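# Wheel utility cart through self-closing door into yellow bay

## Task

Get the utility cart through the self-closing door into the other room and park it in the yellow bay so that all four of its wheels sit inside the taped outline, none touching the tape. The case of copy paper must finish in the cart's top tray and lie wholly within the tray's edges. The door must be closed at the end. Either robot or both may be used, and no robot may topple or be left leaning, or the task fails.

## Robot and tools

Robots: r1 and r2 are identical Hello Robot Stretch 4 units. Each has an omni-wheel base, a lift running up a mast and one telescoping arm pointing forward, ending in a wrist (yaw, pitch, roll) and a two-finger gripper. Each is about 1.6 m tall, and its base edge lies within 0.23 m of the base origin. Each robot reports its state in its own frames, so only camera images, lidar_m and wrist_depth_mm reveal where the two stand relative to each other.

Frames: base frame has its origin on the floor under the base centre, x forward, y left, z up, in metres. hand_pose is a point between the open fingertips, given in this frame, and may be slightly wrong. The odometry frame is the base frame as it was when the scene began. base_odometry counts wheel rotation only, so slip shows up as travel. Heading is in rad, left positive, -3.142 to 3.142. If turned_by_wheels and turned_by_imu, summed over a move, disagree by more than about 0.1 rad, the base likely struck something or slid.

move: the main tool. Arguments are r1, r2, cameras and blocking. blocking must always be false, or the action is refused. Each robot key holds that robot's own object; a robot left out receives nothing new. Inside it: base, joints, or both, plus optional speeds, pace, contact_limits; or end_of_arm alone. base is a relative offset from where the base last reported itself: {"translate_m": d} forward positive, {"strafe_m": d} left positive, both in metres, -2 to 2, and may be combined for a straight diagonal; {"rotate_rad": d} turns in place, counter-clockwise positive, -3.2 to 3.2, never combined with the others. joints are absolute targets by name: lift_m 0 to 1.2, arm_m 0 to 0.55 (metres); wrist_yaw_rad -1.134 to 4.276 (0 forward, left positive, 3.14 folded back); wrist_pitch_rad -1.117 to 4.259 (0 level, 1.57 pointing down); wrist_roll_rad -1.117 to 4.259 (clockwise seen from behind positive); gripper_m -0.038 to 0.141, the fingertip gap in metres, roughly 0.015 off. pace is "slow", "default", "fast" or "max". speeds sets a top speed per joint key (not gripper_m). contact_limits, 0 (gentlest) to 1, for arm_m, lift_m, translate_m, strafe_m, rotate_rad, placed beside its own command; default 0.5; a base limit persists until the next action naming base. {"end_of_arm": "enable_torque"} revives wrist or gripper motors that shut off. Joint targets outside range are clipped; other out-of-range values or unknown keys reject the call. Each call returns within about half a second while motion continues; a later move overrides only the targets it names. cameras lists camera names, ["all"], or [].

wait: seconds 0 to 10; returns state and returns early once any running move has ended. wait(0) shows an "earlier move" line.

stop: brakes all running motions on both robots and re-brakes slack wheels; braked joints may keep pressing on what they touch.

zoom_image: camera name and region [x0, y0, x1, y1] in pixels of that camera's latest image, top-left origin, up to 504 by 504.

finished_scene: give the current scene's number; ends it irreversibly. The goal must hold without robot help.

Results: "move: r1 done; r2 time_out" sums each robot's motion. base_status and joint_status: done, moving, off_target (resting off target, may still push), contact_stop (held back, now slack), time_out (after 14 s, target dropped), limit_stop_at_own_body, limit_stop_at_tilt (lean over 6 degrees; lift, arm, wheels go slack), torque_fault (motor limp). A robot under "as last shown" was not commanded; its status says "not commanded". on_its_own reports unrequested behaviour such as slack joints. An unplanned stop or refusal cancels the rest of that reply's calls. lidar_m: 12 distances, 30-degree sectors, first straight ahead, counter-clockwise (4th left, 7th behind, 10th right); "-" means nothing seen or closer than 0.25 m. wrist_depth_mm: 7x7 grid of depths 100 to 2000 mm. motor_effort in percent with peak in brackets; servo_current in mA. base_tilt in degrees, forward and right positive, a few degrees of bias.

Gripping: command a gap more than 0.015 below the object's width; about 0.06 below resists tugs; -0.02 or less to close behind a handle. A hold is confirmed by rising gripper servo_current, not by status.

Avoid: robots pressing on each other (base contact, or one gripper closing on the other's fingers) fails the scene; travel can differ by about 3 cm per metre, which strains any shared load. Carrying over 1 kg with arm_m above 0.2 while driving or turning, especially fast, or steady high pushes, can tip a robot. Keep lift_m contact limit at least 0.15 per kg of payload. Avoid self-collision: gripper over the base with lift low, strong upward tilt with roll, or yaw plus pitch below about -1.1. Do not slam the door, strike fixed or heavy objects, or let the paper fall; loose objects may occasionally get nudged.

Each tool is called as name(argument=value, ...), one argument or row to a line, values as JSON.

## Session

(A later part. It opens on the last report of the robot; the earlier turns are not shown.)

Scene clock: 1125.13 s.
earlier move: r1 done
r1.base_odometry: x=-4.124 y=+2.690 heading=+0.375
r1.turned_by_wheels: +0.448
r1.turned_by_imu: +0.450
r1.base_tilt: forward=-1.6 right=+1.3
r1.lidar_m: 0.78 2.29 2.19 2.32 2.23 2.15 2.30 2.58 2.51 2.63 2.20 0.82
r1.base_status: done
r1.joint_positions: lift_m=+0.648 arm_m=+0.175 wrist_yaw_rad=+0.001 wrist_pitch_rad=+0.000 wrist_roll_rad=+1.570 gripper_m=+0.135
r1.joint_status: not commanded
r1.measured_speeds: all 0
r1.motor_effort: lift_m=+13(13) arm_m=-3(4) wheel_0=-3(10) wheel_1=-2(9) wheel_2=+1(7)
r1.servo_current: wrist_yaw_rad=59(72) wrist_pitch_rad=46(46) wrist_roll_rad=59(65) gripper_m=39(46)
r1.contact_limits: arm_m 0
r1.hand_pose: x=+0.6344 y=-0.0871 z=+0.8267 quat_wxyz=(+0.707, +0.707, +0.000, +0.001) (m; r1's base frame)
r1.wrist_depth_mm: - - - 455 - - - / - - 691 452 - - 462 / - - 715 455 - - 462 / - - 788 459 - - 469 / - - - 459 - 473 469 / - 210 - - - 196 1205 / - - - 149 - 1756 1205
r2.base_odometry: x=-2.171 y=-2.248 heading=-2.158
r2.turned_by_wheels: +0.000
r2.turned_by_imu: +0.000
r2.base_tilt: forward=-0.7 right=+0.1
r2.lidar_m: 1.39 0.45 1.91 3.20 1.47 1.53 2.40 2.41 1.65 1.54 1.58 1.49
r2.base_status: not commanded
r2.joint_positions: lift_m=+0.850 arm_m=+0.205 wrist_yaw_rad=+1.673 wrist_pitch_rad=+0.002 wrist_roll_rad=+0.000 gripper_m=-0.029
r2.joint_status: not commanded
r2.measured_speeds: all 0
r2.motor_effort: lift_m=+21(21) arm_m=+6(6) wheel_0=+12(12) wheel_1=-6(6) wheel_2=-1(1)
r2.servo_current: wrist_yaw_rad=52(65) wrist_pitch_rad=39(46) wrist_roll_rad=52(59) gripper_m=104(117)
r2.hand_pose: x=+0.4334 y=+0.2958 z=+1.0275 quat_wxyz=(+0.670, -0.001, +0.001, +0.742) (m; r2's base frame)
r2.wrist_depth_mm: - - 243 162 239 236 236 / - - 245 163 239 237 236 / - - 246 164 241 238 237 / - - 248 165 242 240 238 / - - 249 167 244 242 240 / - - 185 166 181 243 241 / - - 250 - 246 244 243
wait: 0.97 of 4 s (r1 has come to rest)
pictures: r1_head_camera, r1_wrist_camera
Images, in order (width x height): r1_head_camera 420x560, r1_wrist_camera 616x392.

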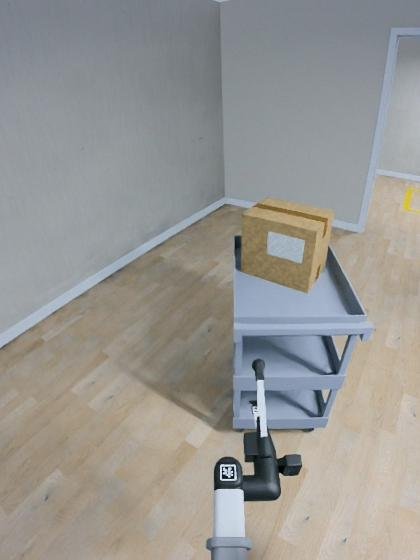

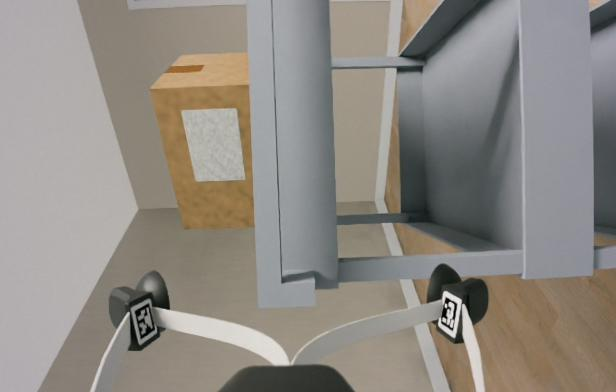

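move(
  blocking=false,
  r1={"base":{"strafe_m":-0.125,"translate_m":0.05},"pace":"slow"},
)

wait(
  seconds=4,
)

move(
  blocking=false,
  r1={"base":{"translate_m":0.19},"pace":"slow"},
)

wait(
  seconds=4,
  cameras=["r1_head_camera","r1_wrist_camera"],
)

Scene clock: 1130.37 s.
move: r1 moving
r1.base_odometry: x=-4.116 y=+2.680 heading=+0.375
r1.turned_by_wheels: +0.000
r1.turned_by_imu: +0.000
r1.base_tilt: forward=-1.6 right=+1.3
r1.lidar_m: 0.77 2.29 2.20 2.34 2.25 2.17 2.30 2.57 2.49 2.65 2.16 0.82
r1.base_status: translate_m moving; strafe_m moving
r1.joint_positions: lift_m=+0.648 arm_m=+0.175 wrist_yaw_rad=+0.001 wrist_pitch_rad=+0.000 wrist_roll_rad=+1.570 gripper_m=+0.135
r1.joint_status: not commanded
r1.measured_speeds: translate_m=+0.018 strafe_m=-0.045 rotate_rad=-0.001 lift_m=+0.000 arm_m=+0.000 wrist_yaw_rad=+0.000 wrist_pitch_rad=+0.000 wrist_roll_rad=+0.000
r1.motor_effort: lift_m=+13(13) arm_m=-4(4) wheel_0=+7(7) wheel_1=-5(6) wheel_2=-3(3)
r1.servo_current: wrist_yaw_rad=52(78) wrist_pitch_rad=33(46) wrist_roll_rad=46(65) gripper_m=46(52)
r1.contact_limits: arm_m 0
r1.hand_pose: x=+0.6344 y=-0.0871 z=+0.8267 quat_wxyz=(+0.707, +0.707, +0.000, +0.001) (m; r1's base frame)
r1.wrist_depth_mm: - - - 445 - - - / - - 691 449 - - 455 / - - 707 452 - - 462 / - - 788 455 - - 462 / - - - 459 - 473 466 / - 209 - 462 466 196 1182 / - - - 148 - 1708 1205
r2: as last shown
r2.lidar_m: 1.35 0.48 1.95 3.20 1.48 1.52 2.37 2.39 1.67 1.55 1.58 1.47
r2.servo_current: wrist_yaw_rad=59(65) wrist_pitch_rad=33(46) wrist_roll_rad=52(59) gripper_m=111(111)
r2.wrist_depth_mm: - - 242 162 238 236 235 / - - 245 163 240 237 236 / - - 245 164 240 238 236 / - - 247 165 244 240 237 / - - 249 167 244 242 241 / - - 185 166 181 243 242 / - - 250 - 247 242 243
pictures: none

Scene clock: 1132.50 s.
earlier move: r1 done
r1.base_odometry: x=-4.032 y=+2.592 heading=+0.375
r1.turned_by_wheels: +0.000
r1.turned_by_imu: -0.001
r1.base_tilt: forward=-1.6 right=+1.3
r1.lidar_m: 0.73 2.37 2.28 2.41 2.34 2.28 2.37 2.52 2.41 2.58 2.06 0.76
r1.base_status: done
r1.joint_positions: lift_m=+0.648 arm_m=+0.175 wrist_yaw_rad=+0.001 wrist_pitch_rad=+0.000 wrist_roll_rad=+1.570 gripper_m=+0.135
r1.joint_status: not commanded
r1.measured_speeds: all 0
r1.motor_effort: lift_m=+13(13) arm_m=-4(4) wheel_0=+2(9) wheel_1=-2(7) wheel_2=-2(5)
r1.servo_current: wrist_yaw_rad=39(78) wrist_pitch_rad=39(46) wrist_roll_rad=39(65) gripper_m=39(52)
r1.contact_limits: arm_m 0
r1.hand_pose: x=+0.6344 y=-0.0871 z=+0.8267 quat_wxyz=(+0.707, +0.707, +0.000, +0.001) (m; r1's base frame)
r1.wrist_depth_mm: - - - 399 - 559 - / - - - 399 - - - / - - 668 404 - - - / - - 661 347 - - - / - - 732 407 - - - / - 210 778 353 - 193 - / - - - 142 - 427 -
r2.base_odometry: x=-2.171 y=-2.248 heading=-2.158
r2.turned_by_wheels: +0.000
r2.turned_by_imu: +0.000
r2.base_tilt: forward=-0.6 right=+0.0
r2.lidar_m: 1.37 0.47 1.92 3.19 1.48 1.52 2.20 2.36 1.67 1.54 1.60 1.45
r2.base_status: not commanded
r2.joint_positions: lift_m=+0.850 arm_m=+0.205 wrist_yaw_rad=+1.673 wrist_pitch_rad=+0.002 wrist_roll_rad=+0.000 gripper_m=-0.029
r2.joint_status: not commanded
r2.measured_speeds: all 0
r2.motor_effort: lift_m=+21(21) arm_m=+6(6) wheel_0=+12(12) wheel_1=-6(6) wheel_2=-1(1)
r2.servo_current: wrist_yaw_rad=59(72) wrist_pitch_rad=39(46) wrist_roll_rad=46(65) gripper_m=104(117)
r2.hand_pose: x=+0.4334 y=+0.2958 z=+1.0275 quat_wxyz=(+0.670, -0.001, +0.001, +0.742) (m; r2's base frame)
r2.wrist_depth_mm: - - 243 162 238 236 236 / - - 243 163 240 237 236 / - - 245 164 242 239 237 / - - 247 164 243 240 239 / - - 249 167 243 241 240 / - - 185 166 181 243 241 / - - 252 - 247 242 244
wait: 2.13 of 4 s (r1 has come to rest)
pictures: none

Scene clock: 1133.00 s.
move: r1 moving
r1.base_odometry: x=-4.021 y=+2.596 heading=+0.375
r1.turned_by_wheels: +0.000
r1.turned_by_imu: +0.000
r1.base_tilt: forward=-1.6 right=+1.3
r1.lidar_m: 0.73 2.38 2.28 2.38 2.36 2.29 2.40 2.51 2.42 2.55 2.07 0.75
r1.base_status: translate_m moving
r1.joint_positions: lift_m=+0.648 arm_m=+0.175 wrist_yaw_rad=+0.001 wrist_pitch_rad=+0.000 wrist_roll_rad=+1.570 gripper_m=+0.135
r1.joint_status: not commanded
r1.measured_speeds: translate_m=+0.049 strafe_m=+0.000 rotate_rad=+0.000 lift_m=+0.000 arm_m=+0.000 wrist_yaw_rad=+0.000 wrist_pitch_rad=+0.000 wrist_roll_rad=+0.000
r1.motor_effort: lift_m=+13(13) arm_m=-4(4) wheel_0=+6(8) wheel_1=+6(6) wheel_2=-6(6)
r1.servo_current: wrist_yaw_rad=39(65) wrist_pitch_rad=52(52) wrist_roll_rad=39(59) gripper_m=39(52)
r1.contact_limits: arm_m 0
r1.hand_pose: x=+0.6344 y=-0.0871 z=+0.8267 quat_wxyz=(+0.707, +0.707, +0.000, +0.001) (m; r1's base frame)
r1.wrist_depth_mm: - - - 389 - 559 - / - - - 389 - - - / - - 621 394 - - - / - - 654 - - - - / - - 715 399 - - - / - 210 778 340 - 194 - / - - - 142 - 427 -
r2: as last shown
r2.base_tilt: forward=-0.7 right=+0.0
r2.lidar_m: 1.38 0.47 1.94 3.20 1.47 1.52 2.21 2.38 1.66 1.55 1.58 1.48
r2.motor_effort: lift_m=+21(21) arm_m=+5(6) wheel_0=+12(12) wheel_1=-6(6) wheel_2=-1(1)
r2.servo_current: wrist_yaw_rad=52(59) wrist_pitch_rad=39(52) wrist_roll_rad=59(59) gripper_m=104(117)
r2.wrist_depth_mm: - - 243 162 238 236 234 / - - 245 163 241 238 237 / - - 244 164 240 238 237 / - - 246 164 242 240 239 / - - 248 167 244 241 240 / - - 185 166 181 242 242 / - - 252 - 246 242 242
pictures: none

Scene clock: 1135.67 s.
earlier move: r1 done
r1.base_odometry: x=-3.856 y=+2.661 heading=+0.375
r1.turned_by_wheels: +0.000
r1.turned_by_imu: +0.000
r1.base_tilt: forward=-1.6 right=+1.3
r1.lidar_m: 0.56 2.25 2.20 2.30 2.51 2.44 2.59 2.60 2.53 2.68 1.96 0.58
r1.base_status: done
r1.joint_positions: lift_m=+0.648 arm_m=+0.175 wrist_yaw_rad=+0.001 wrist_pitch_rad=+0.000 wrist_roll_rad=+1.570 gripper_m=+0.135
r1.joint_status: not commanded
r1.measured_speeds: all 0
r1.motor_effort: lift_m=+13(13) arm_m=-3(4) wheel_0=+3(10) wheel_1=+4(6) wheel_2=-4(7)
r1.servo_current: wrist_yaw_rad=46(72) wrist_pitch_rad=39(52) wrist_roll_rad=39(72) gripper_m=33(52)
r1.contact_limits: arm_m 0
r1.hand_pose: x=+0.6344 y=-0.0871 z=+0.8267 quat_wxyz=(+0.707, +0.707, +0.000, +0.001) (m; r1's base frame)
r1.wrist_depth_mm: - - 230 231 - 1756 - / - - 172 232 - - - / - 496 171 231 - - - / - 473 196 231 - - - / - 530 508 231 233 - - / - 199 178 232 191 194 - / - - - 142 - 1756 -
r2.base_odometry: x=-2.171 y=-2.248 heading=-2.158
r2.turned_by_wheels: +0.000
r2.turned_by_imu: +0.000
r2.base_tilt: forward=-0.6 right=+0.0
r2.lidar_m: 1.38 0.47 1.93 3.18 1.48 1.54 - 2.40 1.66 1.54 1.59 1.49
r2.base_status: not commanded
r2.joint_positions: lift_m=+0.850 arm_m=+0.205 wrist_yaw_rad=+1.673 wrist_pitch_rad=+0.002 wrist_roll_rad=+0.000 gripper_m=-0.029
r2.joint_status: not commanded
r2.measured_speeds: all 0
r2.motor_effort: lift_m=+21(21) arm_m=+6(6) wheel_0=+12(12) wheel_1=-6(6) wheel_2=-1(1)
r2.servo_current: wrist_yaw_rad=46(65) wrist_pitch_rad=46(52) wrist_roll_rad=52(65) gripper_m=111(117)
r2.hand_pose: x=+0.4334 y=+0.2958 z=+1.0275 quat_wxyz=(+0.670, -0.001, +0.001, +0.742) (m; r2's base frame)
r2.wrist_depth_mm: - - 244 162 239 237 235 / - - 244 163 240 237 236 / - - 247 164 242 239 236 / - - 247 164 243 240 239 / - - 249 167 245 241 240 / - - 185 166 181 243 240 / - - 251 - 245 242 243
wait: 2.67 of 4 s (r1 has come to rest)
pictures: r1_head_camera, r1_wrist_camera
Images, in order (width x height): r1_head_camera 420x560, r1_wrist_camera 616x392.

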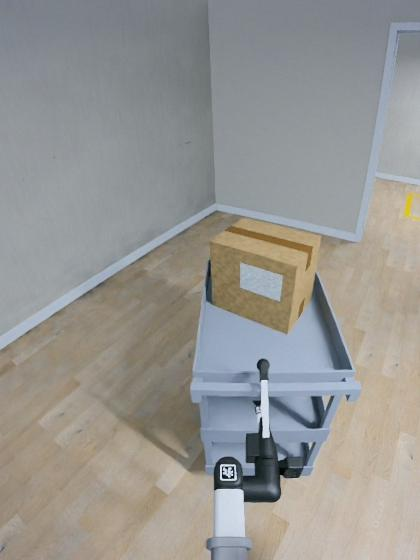

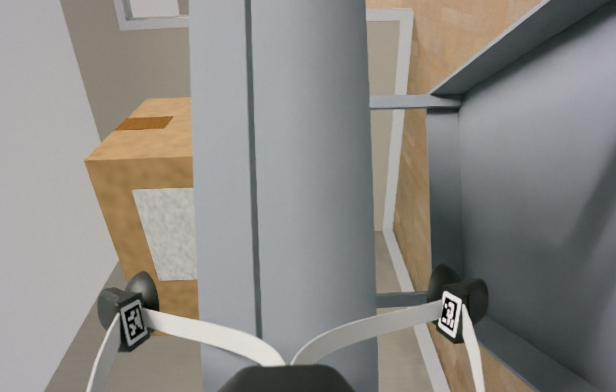

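move(
  blocking=false,
  r1={"joints":{"gripper_m":-0.02}},
)

wait(
  seconds=2.5,
  cameras=["r1_head_camera","r1_wrist_camera"],
)

Scene clock: 1164.90 s.
move: r1 moving
r1.base_odometry: x=-3.856 y=+2.661 heading=+0.375
r1.turned_by_wheels: +0.000
r1.turned_by_imu: +0.000
r1.base_tilt: forward=-1.6 right=+1.3
r1.lidar_m: 0.57 2.28 2.18 2.33 2.50 2.42 2.59 2.61 2.52 2.67 1.95 0.58
r1.base_status: not commanded
r1.joint_positions: lift_m=+0.648 arm_m=+0.175 wrist_yaw_rad=+0.001 wrist_pitch_rad=+0.000 wrist_roll_rad=+1.570 gripper_m=+0.123
r1.joint_status: gripper_m moving
r1.measured_speeds: all 0
r1.motor_effort: lift_m=+13(13) arm_m=-4(4) wheel_0=+3(3) wheel_1=+4(4) wheel_2=-4(4)
r1.servo_current: wrist_yaw_rad=39(65) wrist_pitch_rad=46(46) wrist_roll_rad=46(52) gripper_m=72(85)
r1.contact_limits: arm_m 0
r1.hand_pose: x=+0.6344 y=-0.0871 z=+0.8267 quat_wxyz=(+0.707, +0.707, +0.000, +0.001) (m; r1's base frame)
r1.wrist_depth_mm: - - 230 232 - 1808 - / - - 171 231 - - - / - 500 171 232 - - - / - 473 171 232 - - - / - 530 512 232 233 - - / - 209 181 233 196 186 - / - - - 147 - 1808 -
r2: as last shown
r2.lidar_m: 1.38 0.45 1.94 3.19 1.48 1.50 - 2.36 1.64 1.55 1.60 1.48
r2.motor_effort: lift_m=+21(21) arm_m=+6(6) wheel_0=+11(12) wheel_1=-5(6) wheel_2=-1(1)
r2.servo_current: wrist_yaw_rad=39(65) wrist_pitch_rad=33(46) wrist_roll_rad=46(59) gripper_m=111(117)
r2.wrist_depth_mm: - - 243 162 239 236 236 / - - 244 163 240 237 236 / - - 246 164 241 239 237 / - - 248 165 243 241 238 / - - 249 167 243 242 239 / - - 185 166 181 243 241 / - - 251 - 247 243 244
pictures: none

Scene clock: 1166.77 s.
earlier move: r1 done
r1.base_odometry: x=-3.855 y=+2.661 heading=+0.375
r1.turned_by_wheels: +0.000
r1.turned_by_imu: +0.000
r1.base_tilt: forward=-1.6 right=+1.3
r1.lidar_m: 0.56 2.28 2.17 2.30 2.52 2.45 2.57 2.61 2.53 2.67 1.96 0.60
r1.base_status: not commanded
r1.joint_positions: lift_m=+0.648 arm_m=+0.175 wrist_yaw_rad=+0.001 wrist_pitch_rad=-0.001 wrist_roll_rad=+1.570 gripper_m=-0.018
r1.joint_status: all done
r1.measured_speeds: all 0
r1.motor_effort: lift_m=+13(13) arm_m=-3(4) wheel_0=-1(3) wheel_1=+2(4) wheel_2=+1(4)
r1.servo_current: wrist_yaw_rad=59(65) wrist_pitch_rad=46(46) wrist_roll_rad=59(65) gripper_m=98(286)
r1.contact_limits: arm_m 0
r1.hand_pose: x=+0.6344 y=-0.0872 z=+0.8269 quat_wxyz=(+0.707, +0.707, +0.000, +0.000) (m; r1's base frame)
r1.wrist_depth_mm: - - - 229 - 1808 - / - - - 230 229 798 - / - 525 455 230 229 - - / - 477 469 230 229 - - / - 544 525 230 230 - - / - - 180 230 180 - - / - 154 - 231 230 151 -
r2.base_odometry: x=-2.171 y=-2.248 heading=-2.158
r2.turned_by_wheels: +0.000
r2.turned_by_imu: +0.000
r2.base_tilt: forward=-0.6 right=+0.1
r2.lidar_m: 1.39 0.47 1.93 3.18 1.46 1.52 - 2.39 1.64 1.54 1.60 1.50
r2.base_status: not commanded
r2.joint_positions: lift_m=+0.850 arm_m=+0.205 wrist_yaw_rad=+1.673 wrist_pitch_rad=+0.002 wrist_roll_rad=+0.000 gripper_m=-0.029
r2.joint_status: not commanded
r2.measured_speeds: all 0
r2.motor_effort: lift_m=+21(21) arm_m=+6(6) wheel_0=+11(12) wheel_1=-6(6) wheel_2=-1(1)
r2.servo_current: wrist_yaw_rad=52(72) wrist_pitch_rad=33(46) wrist_roll_rad=52(78) gripper_m=111(117)
r2.hand_pose: x=+0.4334 y=+0.2958 z=+1.0275 quat_wxyz=(+0.670, -0.001, +0.001, +0.742) (m; r2's base frame)
r2.wrist_depth_mm: - - 242 162 239 236 236 / - - 245 163 240 238 236 / - - 245 164 240 238 238 / - - 246 165 242 240 238 / - - 249 167 244 242 240 / - - 185 166 181 243 241 / - - 250 - 246 244 242
wait: 1.87 of 2.5 s (r1 has come to rest)
pictures: r1_head_camera, r1_wrist_camera
Images, in order (width x height): r1_head_camera 420x560, r1_wrist_camera 616x392.

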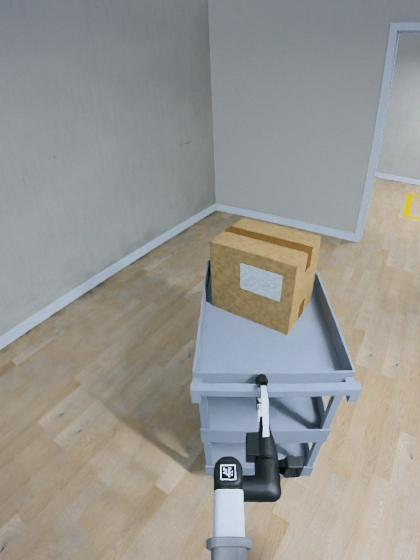

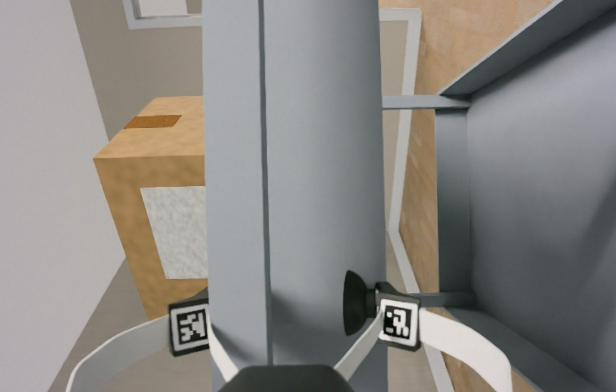

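move(
  blocking=false,
  r1={"base":{"strafe_m":0.12,"translate_m":0.03},"pace":"slow"},
)

wait(
  seconds=3,
  cameras=["r1_head_camera"],
)

move(
  blocking=false,
  r1={"base":{"rotate_rad":-0.12},"pace":"slow"},
)

wait(
  seconds=3,
  cameras=["r1_head_camera","r1_wrist_camera"],
)

Scene clock: 1179.23 s.
move: r1 moving
r1.base_odometry: x=-3.857 y=+2.674 heading=+0.374
r1.turned_by_wheels: -0.001
r1.turned_by_imu: -0.002
r1.base_tilt: forward=-1.6 right=+1.3
r1.lidar_m: 0.55 2.28 2.18 2.29 2.51 2.44 2.54 2.60 2.49 2.69 1.98 0.59
r1.base_status: translate_m moving; strafe_m moving
r1.joint_positions: lift_m=+0.648 arm_m=+0.175 wrist_yaw_rad=-0.003 wrist_pitch_rad=-0.001 wrist_roll_rad=+1.570 gripper_m=-0.018
r1.joint_status: not commanded
r1.measured_speeds: translate_m=+0.012 strafe_m=+0.049 rotate_rad=-0.001 lift_m=+0.000 arm_m=+0.000 wrist_yaw_rad=-0.020 wrist_pitch_rad=+0.000 wrist_roll_rad=+0.000
r1.motor_effort: lift_m=+13(13) arm_m=-4(4) wheel_0=-10(13) wheel_1=+5(7) wheel_2=-8(8)
r1.servo_current: wrist_yaw_rad=52(65) wrist_pitch_rad=39(46) wrist_roll_rad=72(72) gripper_m=98(104)
r1.contact_limits: arm_m 0
r1.hand_pose: x=+0.6341 y=-0.0882 z=+0.8269 quat_wxyz=(+0.707, +0.707, -0.001, -0.001) (m; r1's base frame)
r1.wrist_depth_mm: - - - 230 - 1863 - / - - - 230 230 1863 - / - 535 455 230 230 - - / - 473 469 231 230 - - / - 530 508 229 230 - - / - - 180 230 180 - - / - 154 - 229 230 152 -
r2: as last shown
r2.base_tilt: forward=-0.6 right=+0.0
r2.lidar_m: 1.39 0.47 1.93 3.19 1.49 1.53 - 2.36 1.66 1.55 1.61 1.46
r2.motor_effort: lift_m=+21(21) arm_m=+6(6) wheel_0=+12(12) wheel_1=-6(6) wheel_2=-1(1)
r2.servo_current: wrist_yaw_rad=39(65) wrist_pitch_rad=39(46) wrist_roll_rad=52(72) gripper_m=117(117)
r2.wrist_depth_mm: - - 243 162 239 236 235 / - - 244 163 240 237 236 / - - 246 164 241 238 238 / - - 247 165 242 240 240 / - - 249 167 244 242 240 / - - 185 166 181 243 241 / - - 251 - 246 243 243
pictures: none

Scene clock: 1181.20 s.
earlier move: r1 done
r1.base_odometry: x=-3.871 y=+2.784 heading=+0.374
r1.turned_by_wheels: +0.001
r1.turned_by_imu: +0.001
r1.base_tilt: forward=-1.6 right=+1.3
r1.lidar_m: 0.58 2.14 2.06 2.16 2.48 2.40 2.54 2.72 2.63 2.78 2.05 0.56
r1.base_status: done
r1.joint_positions: lift_m=+0.648 arm_m=+0.175 wrist_yaw_rad=-0.004 wrist_pitch_rad=-0.009 wrist_roll_rad=+1.570 gripper_m=-0.019
r1.joint_status: not commanded
r1.measured_speeds: all 0
r1.motor_effort: lift_m=+13(13) arm_m=+4(5) wheel_0=-3(15) wheel_1=+3(7) wheel_2=-6(10)
r1.servo_current: wrist_yaw_rad=46(78) wrist_pitch_rad=59(59) wrist_roll_rad=52(72) gripper_m=52(104)
r1.contact_limits: arm_m 0
r1.hand_pose: x=+0.6339 y=-0.0886 z=+0.8293 quat_wxyz=(+0.707, +0.707, -0.005, +0.002) (m; r1's base frame)
r1.wrist_depth_mm: - - - 201 201 - - / - 500 449 206 206 - - / - 449 452 212 212 - - / - 544 512 218 218 - - / - - 591 224 225 - - / - - 182 198 228 1808 - / - 159 - 166 165 1537 1336
r2.base_odometry: x=-2.171 y=-2.248 heading=-2.158
r2.turned_by_wheels: +0.000
r2.turned_by_imu: +0.000
r2.base_tilt: forward=-0.6 right=+0.0
r2.lidar_m: 1.38 0.46 1.94 3.19 1.49 1.59 - 2.38 1.64 1.55 1.56 1.46
r2.base_status: not commanded
r2.joint_positions: lift_m=+0.850 arm_m=+0.205 wrist_yaw_rad=+1.673 wrist_pitch_rad=+0.002 wrist_roll_rad=+0.000 gripper_m=-0.029
r2.joint_status: not commanded
r2.measured_speeds: all 0
r2.motor_effort: lift_m=+21(21) arm_m=+5(6) wheel_0=+12(12) wheel_1=-6(6) wheel_2=-1(1)
r2.servo_current: wrist_yaw_rad=59(65) wrist_pitch_rad=39(46) wrist_roll_rad=52(72) gripper_m=111(117)
r2.hand_pose: x=+0.4334 y=+0.2958 z=+1.0275 quat_wxyz=(+0.670, -0.001, +0.001, +0.742) (m; r2's base frame)
r2.wrist_depth_mm: - - 243 163 238 236 235 / - - 244 163 239 238 236 / - - 245 165 242 239 237 / - - 247 164 242 241 240 / - - 249 167 245 242 239 / - - 185 167 181 243 242 / - - 251 - 247 243 243
wait: 1.97 of 3 s (r1 has come to rest)
pictures: r1_head_camera
Images, in order (width x height): r1_head_camera 420x560.

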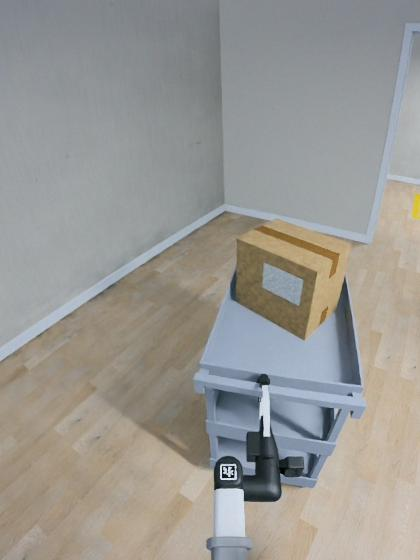

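Scene clock: 1181.70 s.
move: r1 moving
r1.base_odometry: x=-3.872 y=+2.784 heading=+0.274
r1.turned_by_wheels: -0.101
r1.turned_by_imu: -0.101
r1.base_tilt: forward=-1.6 right=+1.2
r1.lidar_m: 0.58 2.22 2.06 2.12 2.57 2.39 2.47 2.80 2.63 2.71 2.05 0.60
r1.base_status: rotate_rad moving
r1.joint_positions: lift_m=+0.648 arm_m=+0.175 wrist_yaw_rad=+0.004 wrist_pitch_rad=-0.010 wrist_roll_rad=+1.570 gripper_m=-0.019
r1.joint_status: not commanded
r1.measured_speeds: translate_m=+0.000 strafe_m=-0.001 rotate_rad=-0.223 lift_m=+0.000 arm_m=+0.000 wrist_yaw_rad=-0.001 wrist_pitch_rad=-0.004 wrist_roll_rad=+0.000
r1.motor_effort: lift_m=+13(13) arm_m=+5(5) wheel_0=+8(12) wheel_1=+5(8) wheel_2=+4(8)
r1.servo_current: wrist_yaw_rad=72(72) wrist_pitch_rad=46(65) wrist_roll_rad=59(65) gripper_m=52(59)
r1.contact_limits: arm_m 0
r1.hand_pose: x=+0.6345 y=-0.0861 z=+0.8295 quat_wxyz=(+0.707, +0.707, -0.002, +0.005) (m; r1's base frame)
r1.wrist_depth_mm: - - - 214 213 1983 - / - - 535 216 216 - - / - 462 455 220 220 - - / - 517 492 223 224 - - / - - 549 227 226 - - / - - 182 198 228 - - / - 152 - 170 162 1708 -
r2: as last shown
r2.lidar_m: 1.38 0.46 1.93 3.21 1.48 1.57 - 2.41 1.64 1.55 1.59 1.43
r2.motor_effort: lift_m=+21(21) arm_m=+5(6) wheel_0=+11(12) wheel_1=-6(6) wheel_2=-1(1)
r2.servo_current: wrist_yaw_rad=52(59) wrist_pitch_rad=39(46) wrist_roll_rad=52(59) gripper_m=111(117)
r2.wrist_depth_mm: - - 243 163 239 236 236 / - - 244 163 239 238 236 / - - 246 165 241 238 238 / - - 247 164 242 240 238 / - - 248 167 244 241 240 / - - 185 166 181 243 241 / - - 251 - 245 243 242
pictures: none

Scene clock: 1182.20 s.
earlier move: r1 done
r1.base_odometry: x=-3.871 y=+2.784 heading=+0.254
r1.turned_by_wheels: -0.019
r1.turned_by_imu: -0.019
r1.base_tilt: forward=-1.6 right=+1.3
r1.lidar_m: 0.55 2.23 2.06 2.08 2.57 2.39 2.47 2.82 2.63 2.69 2.06 0.58
r1.base_status: done
r1.joint_positions: lift_m=+0.648 arm_m=+0.175 wrist_yaw_rad=-0.001 wrist_pitch_rad=-0.011 wrist_roll_rad=+1.570 gripper_m=-0.019
r1.joint_status: not commanded
r1.measured_speeds: all 0
r1.motor_effort: lift_m=+13(13) arm_m=+4(5) wheel_0=-1(12) wheel_1=+1(8) wheel_2=-1(8)
r1.servo_current: wrist_yaw_rad=46(72) wrist_pitch_rad=59(65) wrist_roll_rad=52(65) gripper_m=52(59)
r1.contact_limits: arm_m 0
r1.hand_pose: x=+0.6342 y=-0.0876 z=+0.8298 quat_wxyz=(+0.707, +0.707, -0.004, +0.004) (m; r1's base frame)
r1.wrist_depth_mm: - - - 235 234 1863 - / - - - 234 234 - - / - - 512 234 234 - - / - 492 480 232 231 - - / - - 521 229 230 - - / - - 181 186 229 - - / - 151 - 171 161 1618 -
r2.base_odometry: x=-2.171 y=-2.248 heading=-2.158
r2.turned_by_wheels: +0.000
r2.turned_by_imu: +0.000
r2.base_tilt: forward=-0.6 right=+0.0
r2.lidar_m: 1.39 0.46 1.96 3.18 1.47 1.52 - 2.39 1.67 1.56 1.59 1.50
r2.base_status: not commanded
r2.joint_positions: lift_m=+0.850 arm_m=+0.205 wrist_yaw_rad=+1.673 wrist_pitch_rad=+0.002 wrist_roll_rad=+0.000 gripper_m=-0.029
r2.joint_status: not commanded
r2.measured_speeds: all 0
r2.motor_effort: lift_m=+21(21) arm_m=+5(6) wheel_0=+12(12) wheel_1=-6(6) wheel_2=-1(1)
r2.servo_current: wrist_yaw_rad=59(65) wrist_pitch_rad=46(46) wrist_roll_rad=46(59) gripper_m=117(117)
r2.hand_pose: x=+0.4334 y=+0.2958 z=+1.0275 quat_wxyz=(+0.670, -0.001, +0.001, +0.742) (m; r2's base frame)
r2.wrist_depth_mm: - - 242 163 238 237 236 / - - 244 164 240 237 236 / - - 246 164 242 239 237 / - - 247 164 242 241 239 / - - 249 167 245 242 240 / - - 185 166 181 243 241 / - - 251 - 246 243 244
wait: 0.50 of 3 s (r1 has come to rest)
pictures: r1_head_camera, r1_wrist_camera
Images, in order (width x height): r1_head_camera 420x560, r1_wrist_camera 616x392.

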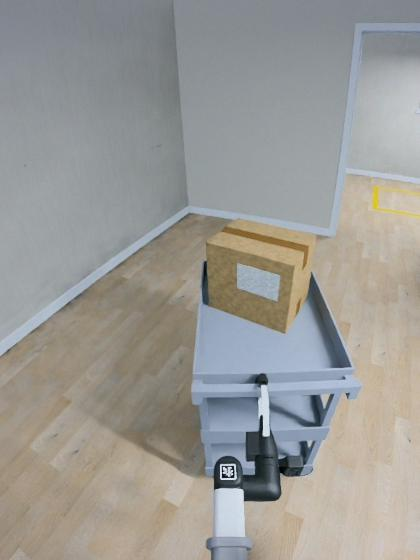

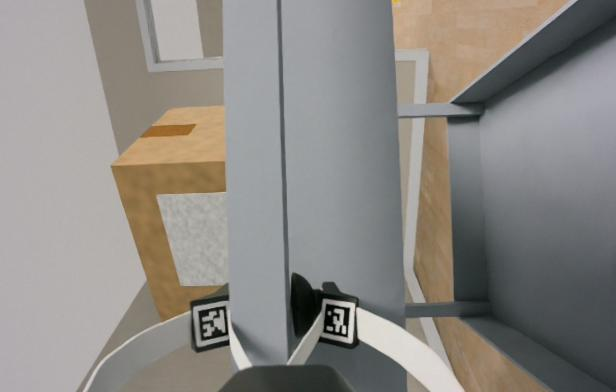

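move(
  blocking=false,
  r1={"base":{"strafe_m":0.12,"translate_m":0.04},"pace":"slow"},
)

wait(
  seconds=3,
)

move(
  blocking=false,
  r1={"base":{"rotate_rad":-0.12},"pace":"slow"},
)

wait(
  seconds=3,
  cameras=["r1_head_camera"],
)

move(
  blocking=false,
  r1={"base":{"strafe_m":0.12,"translate_m":0.04},"pace":"slow"},
)

wait(
  seconds=3,
)

move(
  blocking=false,
  r1={"base":{"rotate_rad":-0.12},"pace":"slow"},
)

wait(
  seconds=3,
  cameras=["r1_head_camera","r1_wrist_camera"],
)

Scene clock: 1190.43 s.
move: r1 moving
r1.base_odometry: x=-3.871 y=+2.796 heading=+0.254
r1.turned_by_wheels: +0.000
r1.turned_by_imu: -0.001
r1.base_tilt: forward=-1.6 right=+1.3
r1.lidar_m: 0.56 2.23 2.05 2.11 2.55 2.39 2.46 2.84 2.64 2.73 2.06 0.58
r1.base_status: translate_m moving; strafe_m moving
r1.joint_positions: lift_m=+0.648 arm_m=+0.175 wrist_yaw_rad=-0.001 wrist_pitch_rad=-0.011 wrist_roll_rad=+1.570 gripper_m=-0.019
r1.joint_status: not commanded
r1.measured_speeds: translate_m=+0.015 strafe_m=+0.047 rotate_rad=+0.001 lift_m=+0.000 arm_m=+0.000 wrist_yaw_rad=+0.000 wrist_pitch_rad=+0.000 wrist_roll_rad=+0.000
r1.motor_effort: lift_m=+13(13) arm_m=+4(4) wheel_0=-6(9) wheel_1=+4(8) wheel_2=-6(6)
r1.servo_current: wrist_yaw_rad=59(65) wrist_pitch_rad=59(65) wrist_roll_rad=59(59) gripper_m=52(59)
r1.contact_limits: arm_m 0
r1.hand_pose: x=+0.6342 y=-0.0876 z=+0.8298 quat_wxyz=(+0.707, +0.707, -0.004, +0.004) (m; r1's base frame)
r1.wrist_depth_mm: - - - 234 233 1808 - / - - - 233 233 - - / - - 484 231 232 - - / - 484 477 231 230 - - / - - 525 231 229 - - / - - 181 190 229 - - / - 151 - 170 160 1576 -
r2: as last shown
r2.base_tilt: forward=-0.7 right=+0.1
r2.lidar_m: 1.39 0.45 1.94 3.21 1.46 1.54 - 2.36 1.65 1.55 1.59 1.48
r2.motor_effort: lift_m=+21(21) arm_m=+5(6) wheel_0=+11(12) wheel_1=-6(6) wheel_2=-1(1)
r2.servo_current: wrist_yaw_rad=59(65) wrist_pitch_rad=39(46) wrist_roll_rad=52(59) gripper_m=111(117)
r2.wrist_depth_mm: - - 242 162 238 237 235 / - - 244 163 240 238 236 / - - 246 164 242 238 236 / - - 248 164 243 240 239 / - - 248 167 244 242 240 / - - 185 166 181 244 241 / - - 251 - 245 243 243
pictures: none

Scene clock: 1192.47 s.
earlier move: r1 done
r1.base_odometry: x=-3.863 y=+2.910 heading=+0.254
r1.turned_by_wheels: +0.000
r1.turned_by_imu: +0.001
r1.base_tilt: forward=-1.6 right=+1.3
r1.lidar_m: 0.58 2.10 1.92 1.99 2.56 2.38 2.43 2.95 2.76 2.82 2.12 0.55
r1.base_status: done
r1.joint_positions: lift_m=+0.648 arm_m=+0.175 wrist_yaw_rad=-0.002 wrist_pitch_rad=-0.011 wrist_roll_rad=+1.570 gripper_m=-0.019
r1.joint_status: not commanded
r1.measured_speeds: all 0
r1.motor_effort: lift_m=+13(13) arm_m=+4(4) wheel_0=-3(11) wheel_1=+3(8) wheel_2=-4(8)
r1.servo_current: wrist_yaw_rad=52(65) wrist_pitch_rad=65(72) wrist_roll_rad=52(65) gripper_m=59(59)
r1.contact_limits: arm_m 0
r1.hand_pose: x=+0.6341 y=-0.0879 z=+0.8298 quat_wxyz=(+0.707, +0.707, -0.004, +0.003) (m; r1's base frame)
r1.wrist_depth_mm: - - - 206 205 - - / - 559 473 211 209 - - / - 459 452 214 214 - - / - 539 508 220 220 - - / - - 564 225 224 - - / - - 182 187 228 - - / - 152 - 170 162 1618 1366
r2.base_odometry: x=-2.171 y=-2.248 heading=-2.158
r2.turned_by_wheels: +0.000
r2.turned_by_imu: +0.000
r2.base_tilt: forward=-0.7 right=+0.0
r2.lidar_m: 1.39 0.47 1.96 3.19 1.47 1.60 - 2.38 1.66 1.56 1.59 1.49
r2.base_status: not commanded
r2.joint_positions: lift_m=+0.850 arm_m=+0.205 wrist_yaw_rad=+1.673 wrist_pitch_rad=+0.002 wrist_roll_rad=+0.000 gripper_m=-0.029
r2.joint_status: not commanded
r2.measured_speeds: all 0
r2.motor_effort: lift_m=+21(21) arm_m=+6(6) wheel_0=+11(12) wheel_1=-6(6) wheel_2=-1(1)
r2.servo_current: wrist_yaw_rad=59(65) wrist_pitch_rad=39(46) wrist_roll_rad=52(59) gripper_m=111(117)
r2.hand_pose: x=+0.4334 y=+0.2958 z=+1.0275 quat_wxyz=(+0.670, -0.001, +0.001, +0.742) (m; r2's base frame)
r2.wrist_depth_mm: - - 244 162 239 237 235 / - - 244 163 240 238 236 / - - 246 164 242 238 238 / - - 247 165 243 240 240 / - - 248 167 243 241 240 / - - 185 166 181 244 241 / - - 250 - 247 243 243
wait: 2.03 of 3 s (r1 has come to rest)
pictures: none

Scene clock: 1192.97 s.
move: r1 moving
r1.base_odometry: x=-3.863 y=+2.910 heading=+0.153
r1.turned_by_wheels: -0.101
r1.turned_by_imu: -0.101
r1.base_tilt: forward=-1.6 right=+1.3
r1.lidar_m: 0.55 2.20 1.96 1.93 2.44 2.37 2.41 2.98 2.78 2.79 2.11 0.59
r1.base_status: rotate_rad moving
r1.joint_positions: lift_m=+0.648 arm_m=+0.175 wrist_yaw_rad=+0.005 wrist_pitch_rad=-0.011 wrist_roll_rad=+1.570 gripper_m=-0.019
r1.joint_status: not commanded
r1.measured_speeds: translate_m=+0.000 strafe_m=-0.002 rotate_rad=-0.223 lift_m=+0.000 arm_m=+0.000 wrist_yaw_rad=+0.000 wrist_pitch_rad=+0.000 wrist_roll_rad=+0.000
r1.motor_effort: lift_m=+13(13) arm_m=+5(5) wheel_0=+10(13) wheel_1=+5(9) wheel_2=+4(8)
r1.servo_current: wrist_yaw_rad=46(78) wrist_pitch_rad=52(65) wrist_roll_rad=59(59) gripper_m=52(59)
r1.contact_limits: arm_m 0
r1.hand_pose: x=+0.6346 y=-0.0861 z=+0.8298 quat_wxyz=(+0.707, +0.707, -0.002, +0.005) (m; r1's base frame)
r1.wrist_depth_mm: - - - 216 215 - - / - - 585 219 218 768 - / - 462 459 223 221 - - / - 512 488 224 224 - - / - - 549 227 227 - - / - - 182 186 228 - - / - 157 - 170 160 1661 -
r2: as last shown
r2.lidar_m: 1.38 0.46 1.91 3.18 1.47 1.58 - 2.35 1.66 1.54 1.61 1.49
r2.servo_current: wrist_yaw_rad=46(65) wrist_pitch_rad=39(46) wrist_roll_rad=46(59) gripper_m=117(117)
r2.wrist_depth_mm: - - 242 162 238 236 235 / - - 245 163 240 236 236 / - - 246 165 241 239 236 / - - 248 165 242 240 238 / - - 248 167 244 242 241 / - - 185 166 181 243 241 / - - 251 - 245 243 242
pictures: none

Scene clock: 1193.47 s.
earlier move: r1 done
r1.base_odometry: x=-3.863 y=+2.910 heading=+0.134
r1.turned_by_wheels: -0.019
r1.turned_by_imu: -0.019
r1.base_tilt: forward=-1.6 right=+1.3
r1.lidar_m: 0.55 2.20 1.97 1.95 2.40 2.38 2.39 2.93 2.75 2.79 2.11 0.58
r1.base_status: done
r1.joint_positions: lift_m=+0.648 arm_m=+0.175 wrist_yaw_rad=+0.003 wrist_pitch_rad=-0.011 wrist_roll_rad=+1.570 gripper_m=-0.019
r1.joint_status: not commanded
r1.measured_speeds: all 0
r1.motor_effort: lift_m=+13(13) arm_m=+4(5) wheel_0=+2(13) wheel_1=+3(9) wheel_2=+1(8)
r1.servo_current: wrist_yaw_rad=52(78) wrist_pitch_rad=65(65) wrist_roll_rad=46(59) gripper_m=52(59)
r1.contact_limits: arm_m 0
r1.hand_pose: x=+0.6345 y=-0.0866 z=+0.8298 quat_wxyz=(+0.707, +0.707, -0.003, +0.005) (m; r1's base frame)
r1.wrist_depth_mm: - - - 232 231 1863 - / - - - 230 231 - - / - - 480 230 230 - - / - 488 473 230 229 - - / - - 525 229 229 - - / - - 181 187 229 798 - / - 151 - 171 160 1537 -
r2.base_odometry: x=-2.171 y=-2.248 heading=-2.158
r2.turned_by_wheels: +0.000
r2.turned_by_imu: +0.000
r2.base_tilt: forward=-0.7 right=+0.1
r2.lidar_m: 1.38 0.47 1.93 3.20 1.47 1.59 - 2.39 1.62 1.55 1.60 1.48
r2.base_status: not commanded
r2.joint_positions: lift_m=+0.850 arm_m=+0.205 wrist_yaw_rad=+1.673 wrist_pitch_rad=+0.002 wrist_roll_rad=+0.000 gripper_m=-0.029
r2.joint_status: not commanded
r2.measured_speeds: all 0
r2.motor_effort: lift_m=+21(21) arm_m=+6(6) wheel_0=+11(12) wheel_1=-6(6) wheel_2=-1(1)
r2.servo_current: wrist_yaw_rad=65(65) wrist_pitch_rad=39(46) wrist_roll_rad=46(59) gripper_m=104(117)
r2.hand_pose: x=+0.4334 y=+0.2958 z=+1.0275 quat_wxyz=(+0.670, -0.001, +0.001, +0.742) (m; r2's base frame)
r2.wrist_depth_mm: - - 243 162 238 237 235 / - - 244 163 239 237 236 / - - 246 165 241 239 237 / - - 247 164 244 240 239 / - - 248 167 243 242 240 / - - 183 166 181 243 241 / 1756 - 250 - 248 244 242
wait: 0.50 of 3 s (r1 has come to rest)
pictures: r1_head_camera
Images, in order (width x height): r1_head_camera 420x560.

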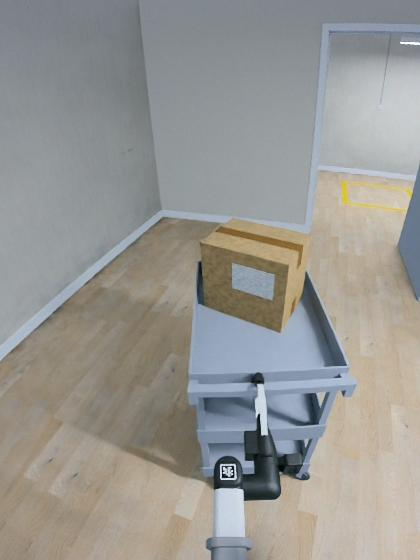

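Scene clock: 1193.97 s.
move: r1 moving
r1.base_odometry: x=-3.861 y=+2.922 heading=+0.134
r1.turned_by_wheels: +0.000
r1.turned_by_imu: +0.000
r1.base_tilt: forward=-1.6 right=+1.2
r1.lidar_m: 0.54 2.18 1.95 1.94 2.39 2.37 2.39 2.91 2.78 2.79 2.14 0.59
r1.base_status: translate_m moving; strafe_m moving
r1.joint_positions: lift_m=+0.648 arm_m=+0.175 wrist_yaw_rad=+0.002 wrist_pitch_rad=-0.011 wrist_roll_rad=+1.570 gripper_m=-0.019
r1.joint_status: not commanded
r1.measured_speeds: translate_m=+0.015 strafe_m=+0.047 rotate_rad=-0.001 lift_m=+0.000 arm_m=+0.000 wrist_yaw_rad=-0.021 wrist_pitch_rad=+0.000 wrist_roll_rad=+0.000
r1.motor_effort: lift_m=+13(13) arm_m=+4(4) wheel_0=-7(7) wheel_1=+4(8) wheel_2=-5(5)
r1.servo_current: wrist_yaw_rad=39(65) wrist_pitch_rad=59(65) wrist_roll_rad=46(85) gripper_m=46(59)
r1.contact_limits: arm_m 0
r1.hand_pose: x=+0.6344 y=-0.0868 z=+0.8298 quat_wxyz=(+0.707, +0.707, -0.003, +0.005) (m; r1's base frame)
r1.wrist_depth_mm: - - - 237 236 1808 - / - - - 236 236 - - / - - 535 234 236 - - / - 488 473 232 231 - - / - - 517 231 230 - - / - - 183 187 229 - - / - 157 - 154 161 615 -
r2: as last shown
r2.base_tilt: forward=-0.6 right=+0.0
r2.lidar_m: 1.38 0.46 1.94 3.20 1.47 1.57 - 2.42 1.64 1.54 1.60 1.47
r2.motor_effort: lift_m=+21(21) arm_m=+6(6) wheel_0=+11(12) wheel_1=-5(6) wheel_2=-1(1)
r2.servo_current: wrist_yaw_rad=46(59) wrist_pitch_rad=39(46) wrist_roll_rad=39(52) gripper_m=111(117)
r2.wrist_depth_mm: - - 243 163 239 236 236 / - - 244 163 239 237 236 / - - 246 164 241 239 238 / - - 246 164 243 240 237 / - - 248 167 244 242 240 / - - 185 166 181 244 242 / 1708 - 250 - 246 243 243
pictures: none

Scene clock: 1196.00 s.
earlier move: r1 done
r1.base_odometry: x=-3.839 y=+3.034 heading=+0.134
r1.turned_by_wheels: -0.001
r1.turned_by_imu: -0.001
r1.base_tilt: forward=-1.6 right=+1.2
r1.lidar_m: 0.57 2.09 1.83 1.80 2.23 2.39 2.38 2.94 2.88 2.90 2.20 0.56
r1.base_status: done
r1.joint_positions: lift_m=+0.648 arm_m=+0.175 wrist_yaw_rad=-0.003 wrist_pitch_rad=-0.011 wrist_roll_rad=+1.570 gripper_m=-0.019
r1.joint_status: not commanded
r1.measured_speeds: all 0
r1.motor_effort: lift_m=+13(13) arm_m=+4(4) wheel_0=-8(13) wheel_1=+1(8) wheel_2=-4(8)
r1.servo_current: wrist_yaw_rad=59(65) wrist_pitch_rad=65(65) wrist_roll_rad=52(85) gripper_m=59(65)
r1.contact_limits: arm_m 0
r1.hand_pose: x=+0.6340 y=-0.0882 z=+0.8298 quat_wxyz=(+0.707, +0.707, -0.005, +0.003) (m; r1's base frame)
r1.wrist_depth_mm: - - - 213 212 - - / - - 508 217 216 - - / - 466 455 220 220 - - / - 525 504 224 223 - - / - - 559 227 227 - - / - - 181 186 229 - - / - 150 - 155 160 1661 1366
r2.base_odometry: x=-2.171 y=-2.248 heading=-2.158
r2.turned_by_wheels: +0.000
r2.turned_by_imu: +0.000
r2.base_tilt: forward=-0.7 right=+0.0
r2.lidar_m: 1.37 0.47 1.95 3.20 1.45 1.64 - 2.39 1.63 1.55 1.58 1.47
r2.base_status: not commanded
r2.joint_positions: lift_m=+0.850 arm_m=+0.205 wrist_yaw_rad=+1.673 wrist_pitch_rad=+0.002 wrist_roll_rad=+0.000 gripper_m=-0.029
r2.joint_status: not commanded
r2.measured_speeds: all 0
r2.motor_effort: lift_m=+21(21) arm_m=+6(6) wheel_0=+12(12) wheel_1=-6(6) wheel_2=-1(1)
r2.servo_current: wrist_yaw_rad=52(65) wrist_pitch_rad=39(46) wrist_roll_rad=46(59) gripper_m=111(117)
r2.hand_pose: x=+0.4334 y=+0.2958 z=+1.0275 quat_wxyz=(+0.670, -0.001, +0.001, +0.742) (m; r2's base frame)
r2.wrist_depth_mm: - - 243 162 238 236 236 / - - 244 163 240 237 236 / - - 246 165 241 239 237 / - - 246 165 242 241 238 / - - 248 167 244 241 239 / - - 185 166 181 242 242 / 1808 - 251 - 247 244 242
wait: 2.03 of 3 s (r1 has come to rest)
pictures: none

Scene clock: 1196.50 s.
move: r1 moving
r1.base_odometry: x=-3.839 y=+3.034 heading=+0.033
r1.turned_by_wheels: -0.100
r1.turned_by_imu: -0.100
r1.base_tilt: forward=-1.6 right=+1.3
r1.lidar_m: 0.57 2.19 1.84 1.80 2.06 2.40 2.36 2.75 2.88 2.90 2.19 0.60
r1.base_status: rotate_rad moving
r1.joint_positions: lift_m=+0.648 arm_m=+0.175 wrist_yaw_rad=+0.005 wrist_pitch_rad=-0.011 wrist_roll_rad=+1.570 gripper_m=-0.019
r1.joint_status: not commanded
r1.measured_speeds: translate_m=+0.003 strafe_m=-0.001 rotate_rad=-0.221 lift_m=+0.000 arm_m=+0.000 wrist_yaw_rad=+0.000 wrist_pitch_rad=+0.000 wrist_roll_rad=+0.000
r1.motor_effort: lift_m=+13(13) arm_m=+5(5) wheel_0=+10(13) wheel_1=+5(8) wheel_2=+5(8)
r1.servo_current: wrist_yaw_rad=65(72) wrist_pitch_rad=72(72) wrist_roll_rad=52(59) gripper_m=52(59)
r1.contact_limits: arm_m 0
r1.hand_pose: x=+0.6347 y=-0.0859 z=+0.8298 quat_wxyz=(+0.707, +0.707, -0.002, +0.006) (m; r1's base frame)
r1.wrist_depth_mm: - - - 223 221 1921 - / - - - 224 223 - - / - 500 455 224 225 - - / - 508 488 227 225 - - / - - 539 228 227 - - / - - 182 188 228 - - / - 157 - 170 160 597 -
r2: as last shown
r2.lidar_m: 1.38 0.46 1.93 3.18 1.46 1.62 - 2.39 1.64 1.55 1.59 1.49
r2.motor_effort: lift_m=+21(21) arm_m=+5(6) wheel_0=+12(12) wheel_1=-6(6) wheel_2=-1(1)
r2.servo_current: wrist_yaw_rad=59(65) wrist_pitch_rad=39(46) wrist_roll_rad=52(52) gripper_m=111(111)
r2.wrist_depth_mm: - - 242 162 237 236 236 / - - 244 163 240 237 236 / - - 246 165 241 239 237 / - - 247 165 243 241 239 / - - 248 167 244 241 239 / - - 185 166 181 242 241 / - - 252 - 246 243 243
pictures: none

Scene clock: 1197.00 s.
earlier move: r1 done
r1.base_odometry: x=-3.839 y=+3.034 heading=+0.014
r1.turned_by_wheels: -0.019
r1.turned_by_imu: -0.019
r1.base_tilt: forward=-1.6 right=+1.3
r1.lidar_m: 0.56 2.19 1.84 1.81 2.02 2.39 2.38 2.74 2.90 2.88 2.20 0.58
r1.base_status: done
r1.joint_positions: lift_m=+0.648 arm_m=+0.175 wrist_yaw_rad=+0.003 wrist_pitch_rad=-0.011 wrist_roll_rad=+1.570 gripper_m=-0.019
r1.joint_status: not commanded
r1.measured_speeds: all 0
r1.motor_effort: lift_m=+13(13) arm_m=+4(5) wheel_0=+4(13) wheel_1=+4(8) wheel_2=+1(8)
r1.servo_current: wrist_yaw_rad=59(72) wrist_pitch_rad=59(72) wrist_roll_rad=39(59) gripper_m=52(59)
r1.contact_limits: arm_m 0
r1.hand_pose: x=+0.6344 y=-0.0866 z=+0.8298 quat_wxyz=(+0.707, +0.707, -0.003, +0.005) (m; r1's base frame)
r1.wrist_depth_mm: - - - 236 236 1808 - / - - - 235 235 - - / - - 535 235 233 - - / - 488 477 233 231 - - / - - 517 230 229 - - / - - 183 190 227 - - / - 157 - 170 160 661 -
r2.base_odometry: x=-2.171 y=-2.248 heading=-2.158
r2.turned_by_wheels: +0.000
r2.turned_by_imu: +0.000
r2.base_tilt: forward=-0.6 right=+0.1
r2.lidar_m: 1.39 0.47 1.93 3.18 1.48 1.61 - 2.38 1.65 1.56 1.59 1.51
r2.base_status: not commanded
r2.joint_positions: lift_m=+0.850 arm_m=+0.205 wrist_yaw_rad=+1.673 wrist_pitch_rad=+0.002 wrist_roll_rad=+0.000 gripper_m=-0.029
r2.joint_status: not commanded
r2.measured_speeds: all 0
r2.motor_effort: lift_m=+21(21) arm_m=+5(6) wheel_0=+12(12) wheel_1=-6(6) wheel_2=-1(1)
r2.servo_current: wrist_yaw_rad=52(65) wrist_pitch_rad=39(46) wrist_roll_rad=39(59) gripper_m=111(111)
r2.hand_pose: x=+0.4334 y=+0.2958 z=+1.0275 quat_wxyz=(+0.670, -0.001, +0.001, +0.742) (m; r2's base frame)
r2.wrist_depth_mm: - - 242 162 238 236 236 / - - 244 163 239 238 236 / - - 245 164 241 238 238 / - - 247 165 243 240 239 / - - 248 167 244 242 240 / - - 184 166 181 243 241 / - - 251 - 246 243 243
wait: 0.50 of 3 s (r1 has come to rest)
pictures: r1_head_camera, r1_wrist_camera
Images, in order (width x height): r1_head_camera 420x560, r1_wrist_camera 616x392.

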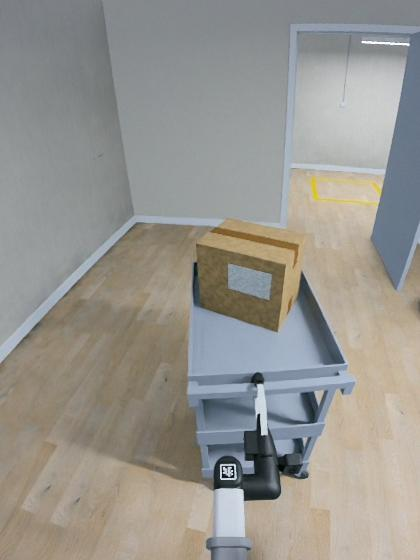

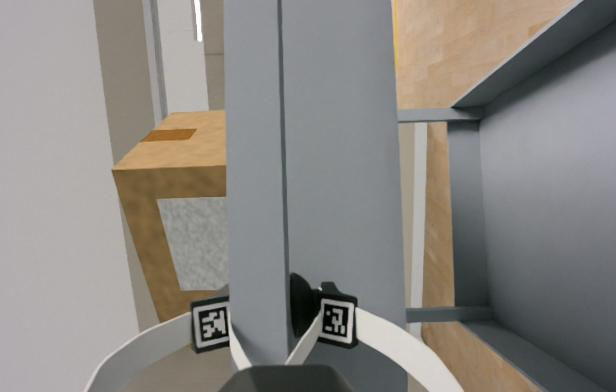

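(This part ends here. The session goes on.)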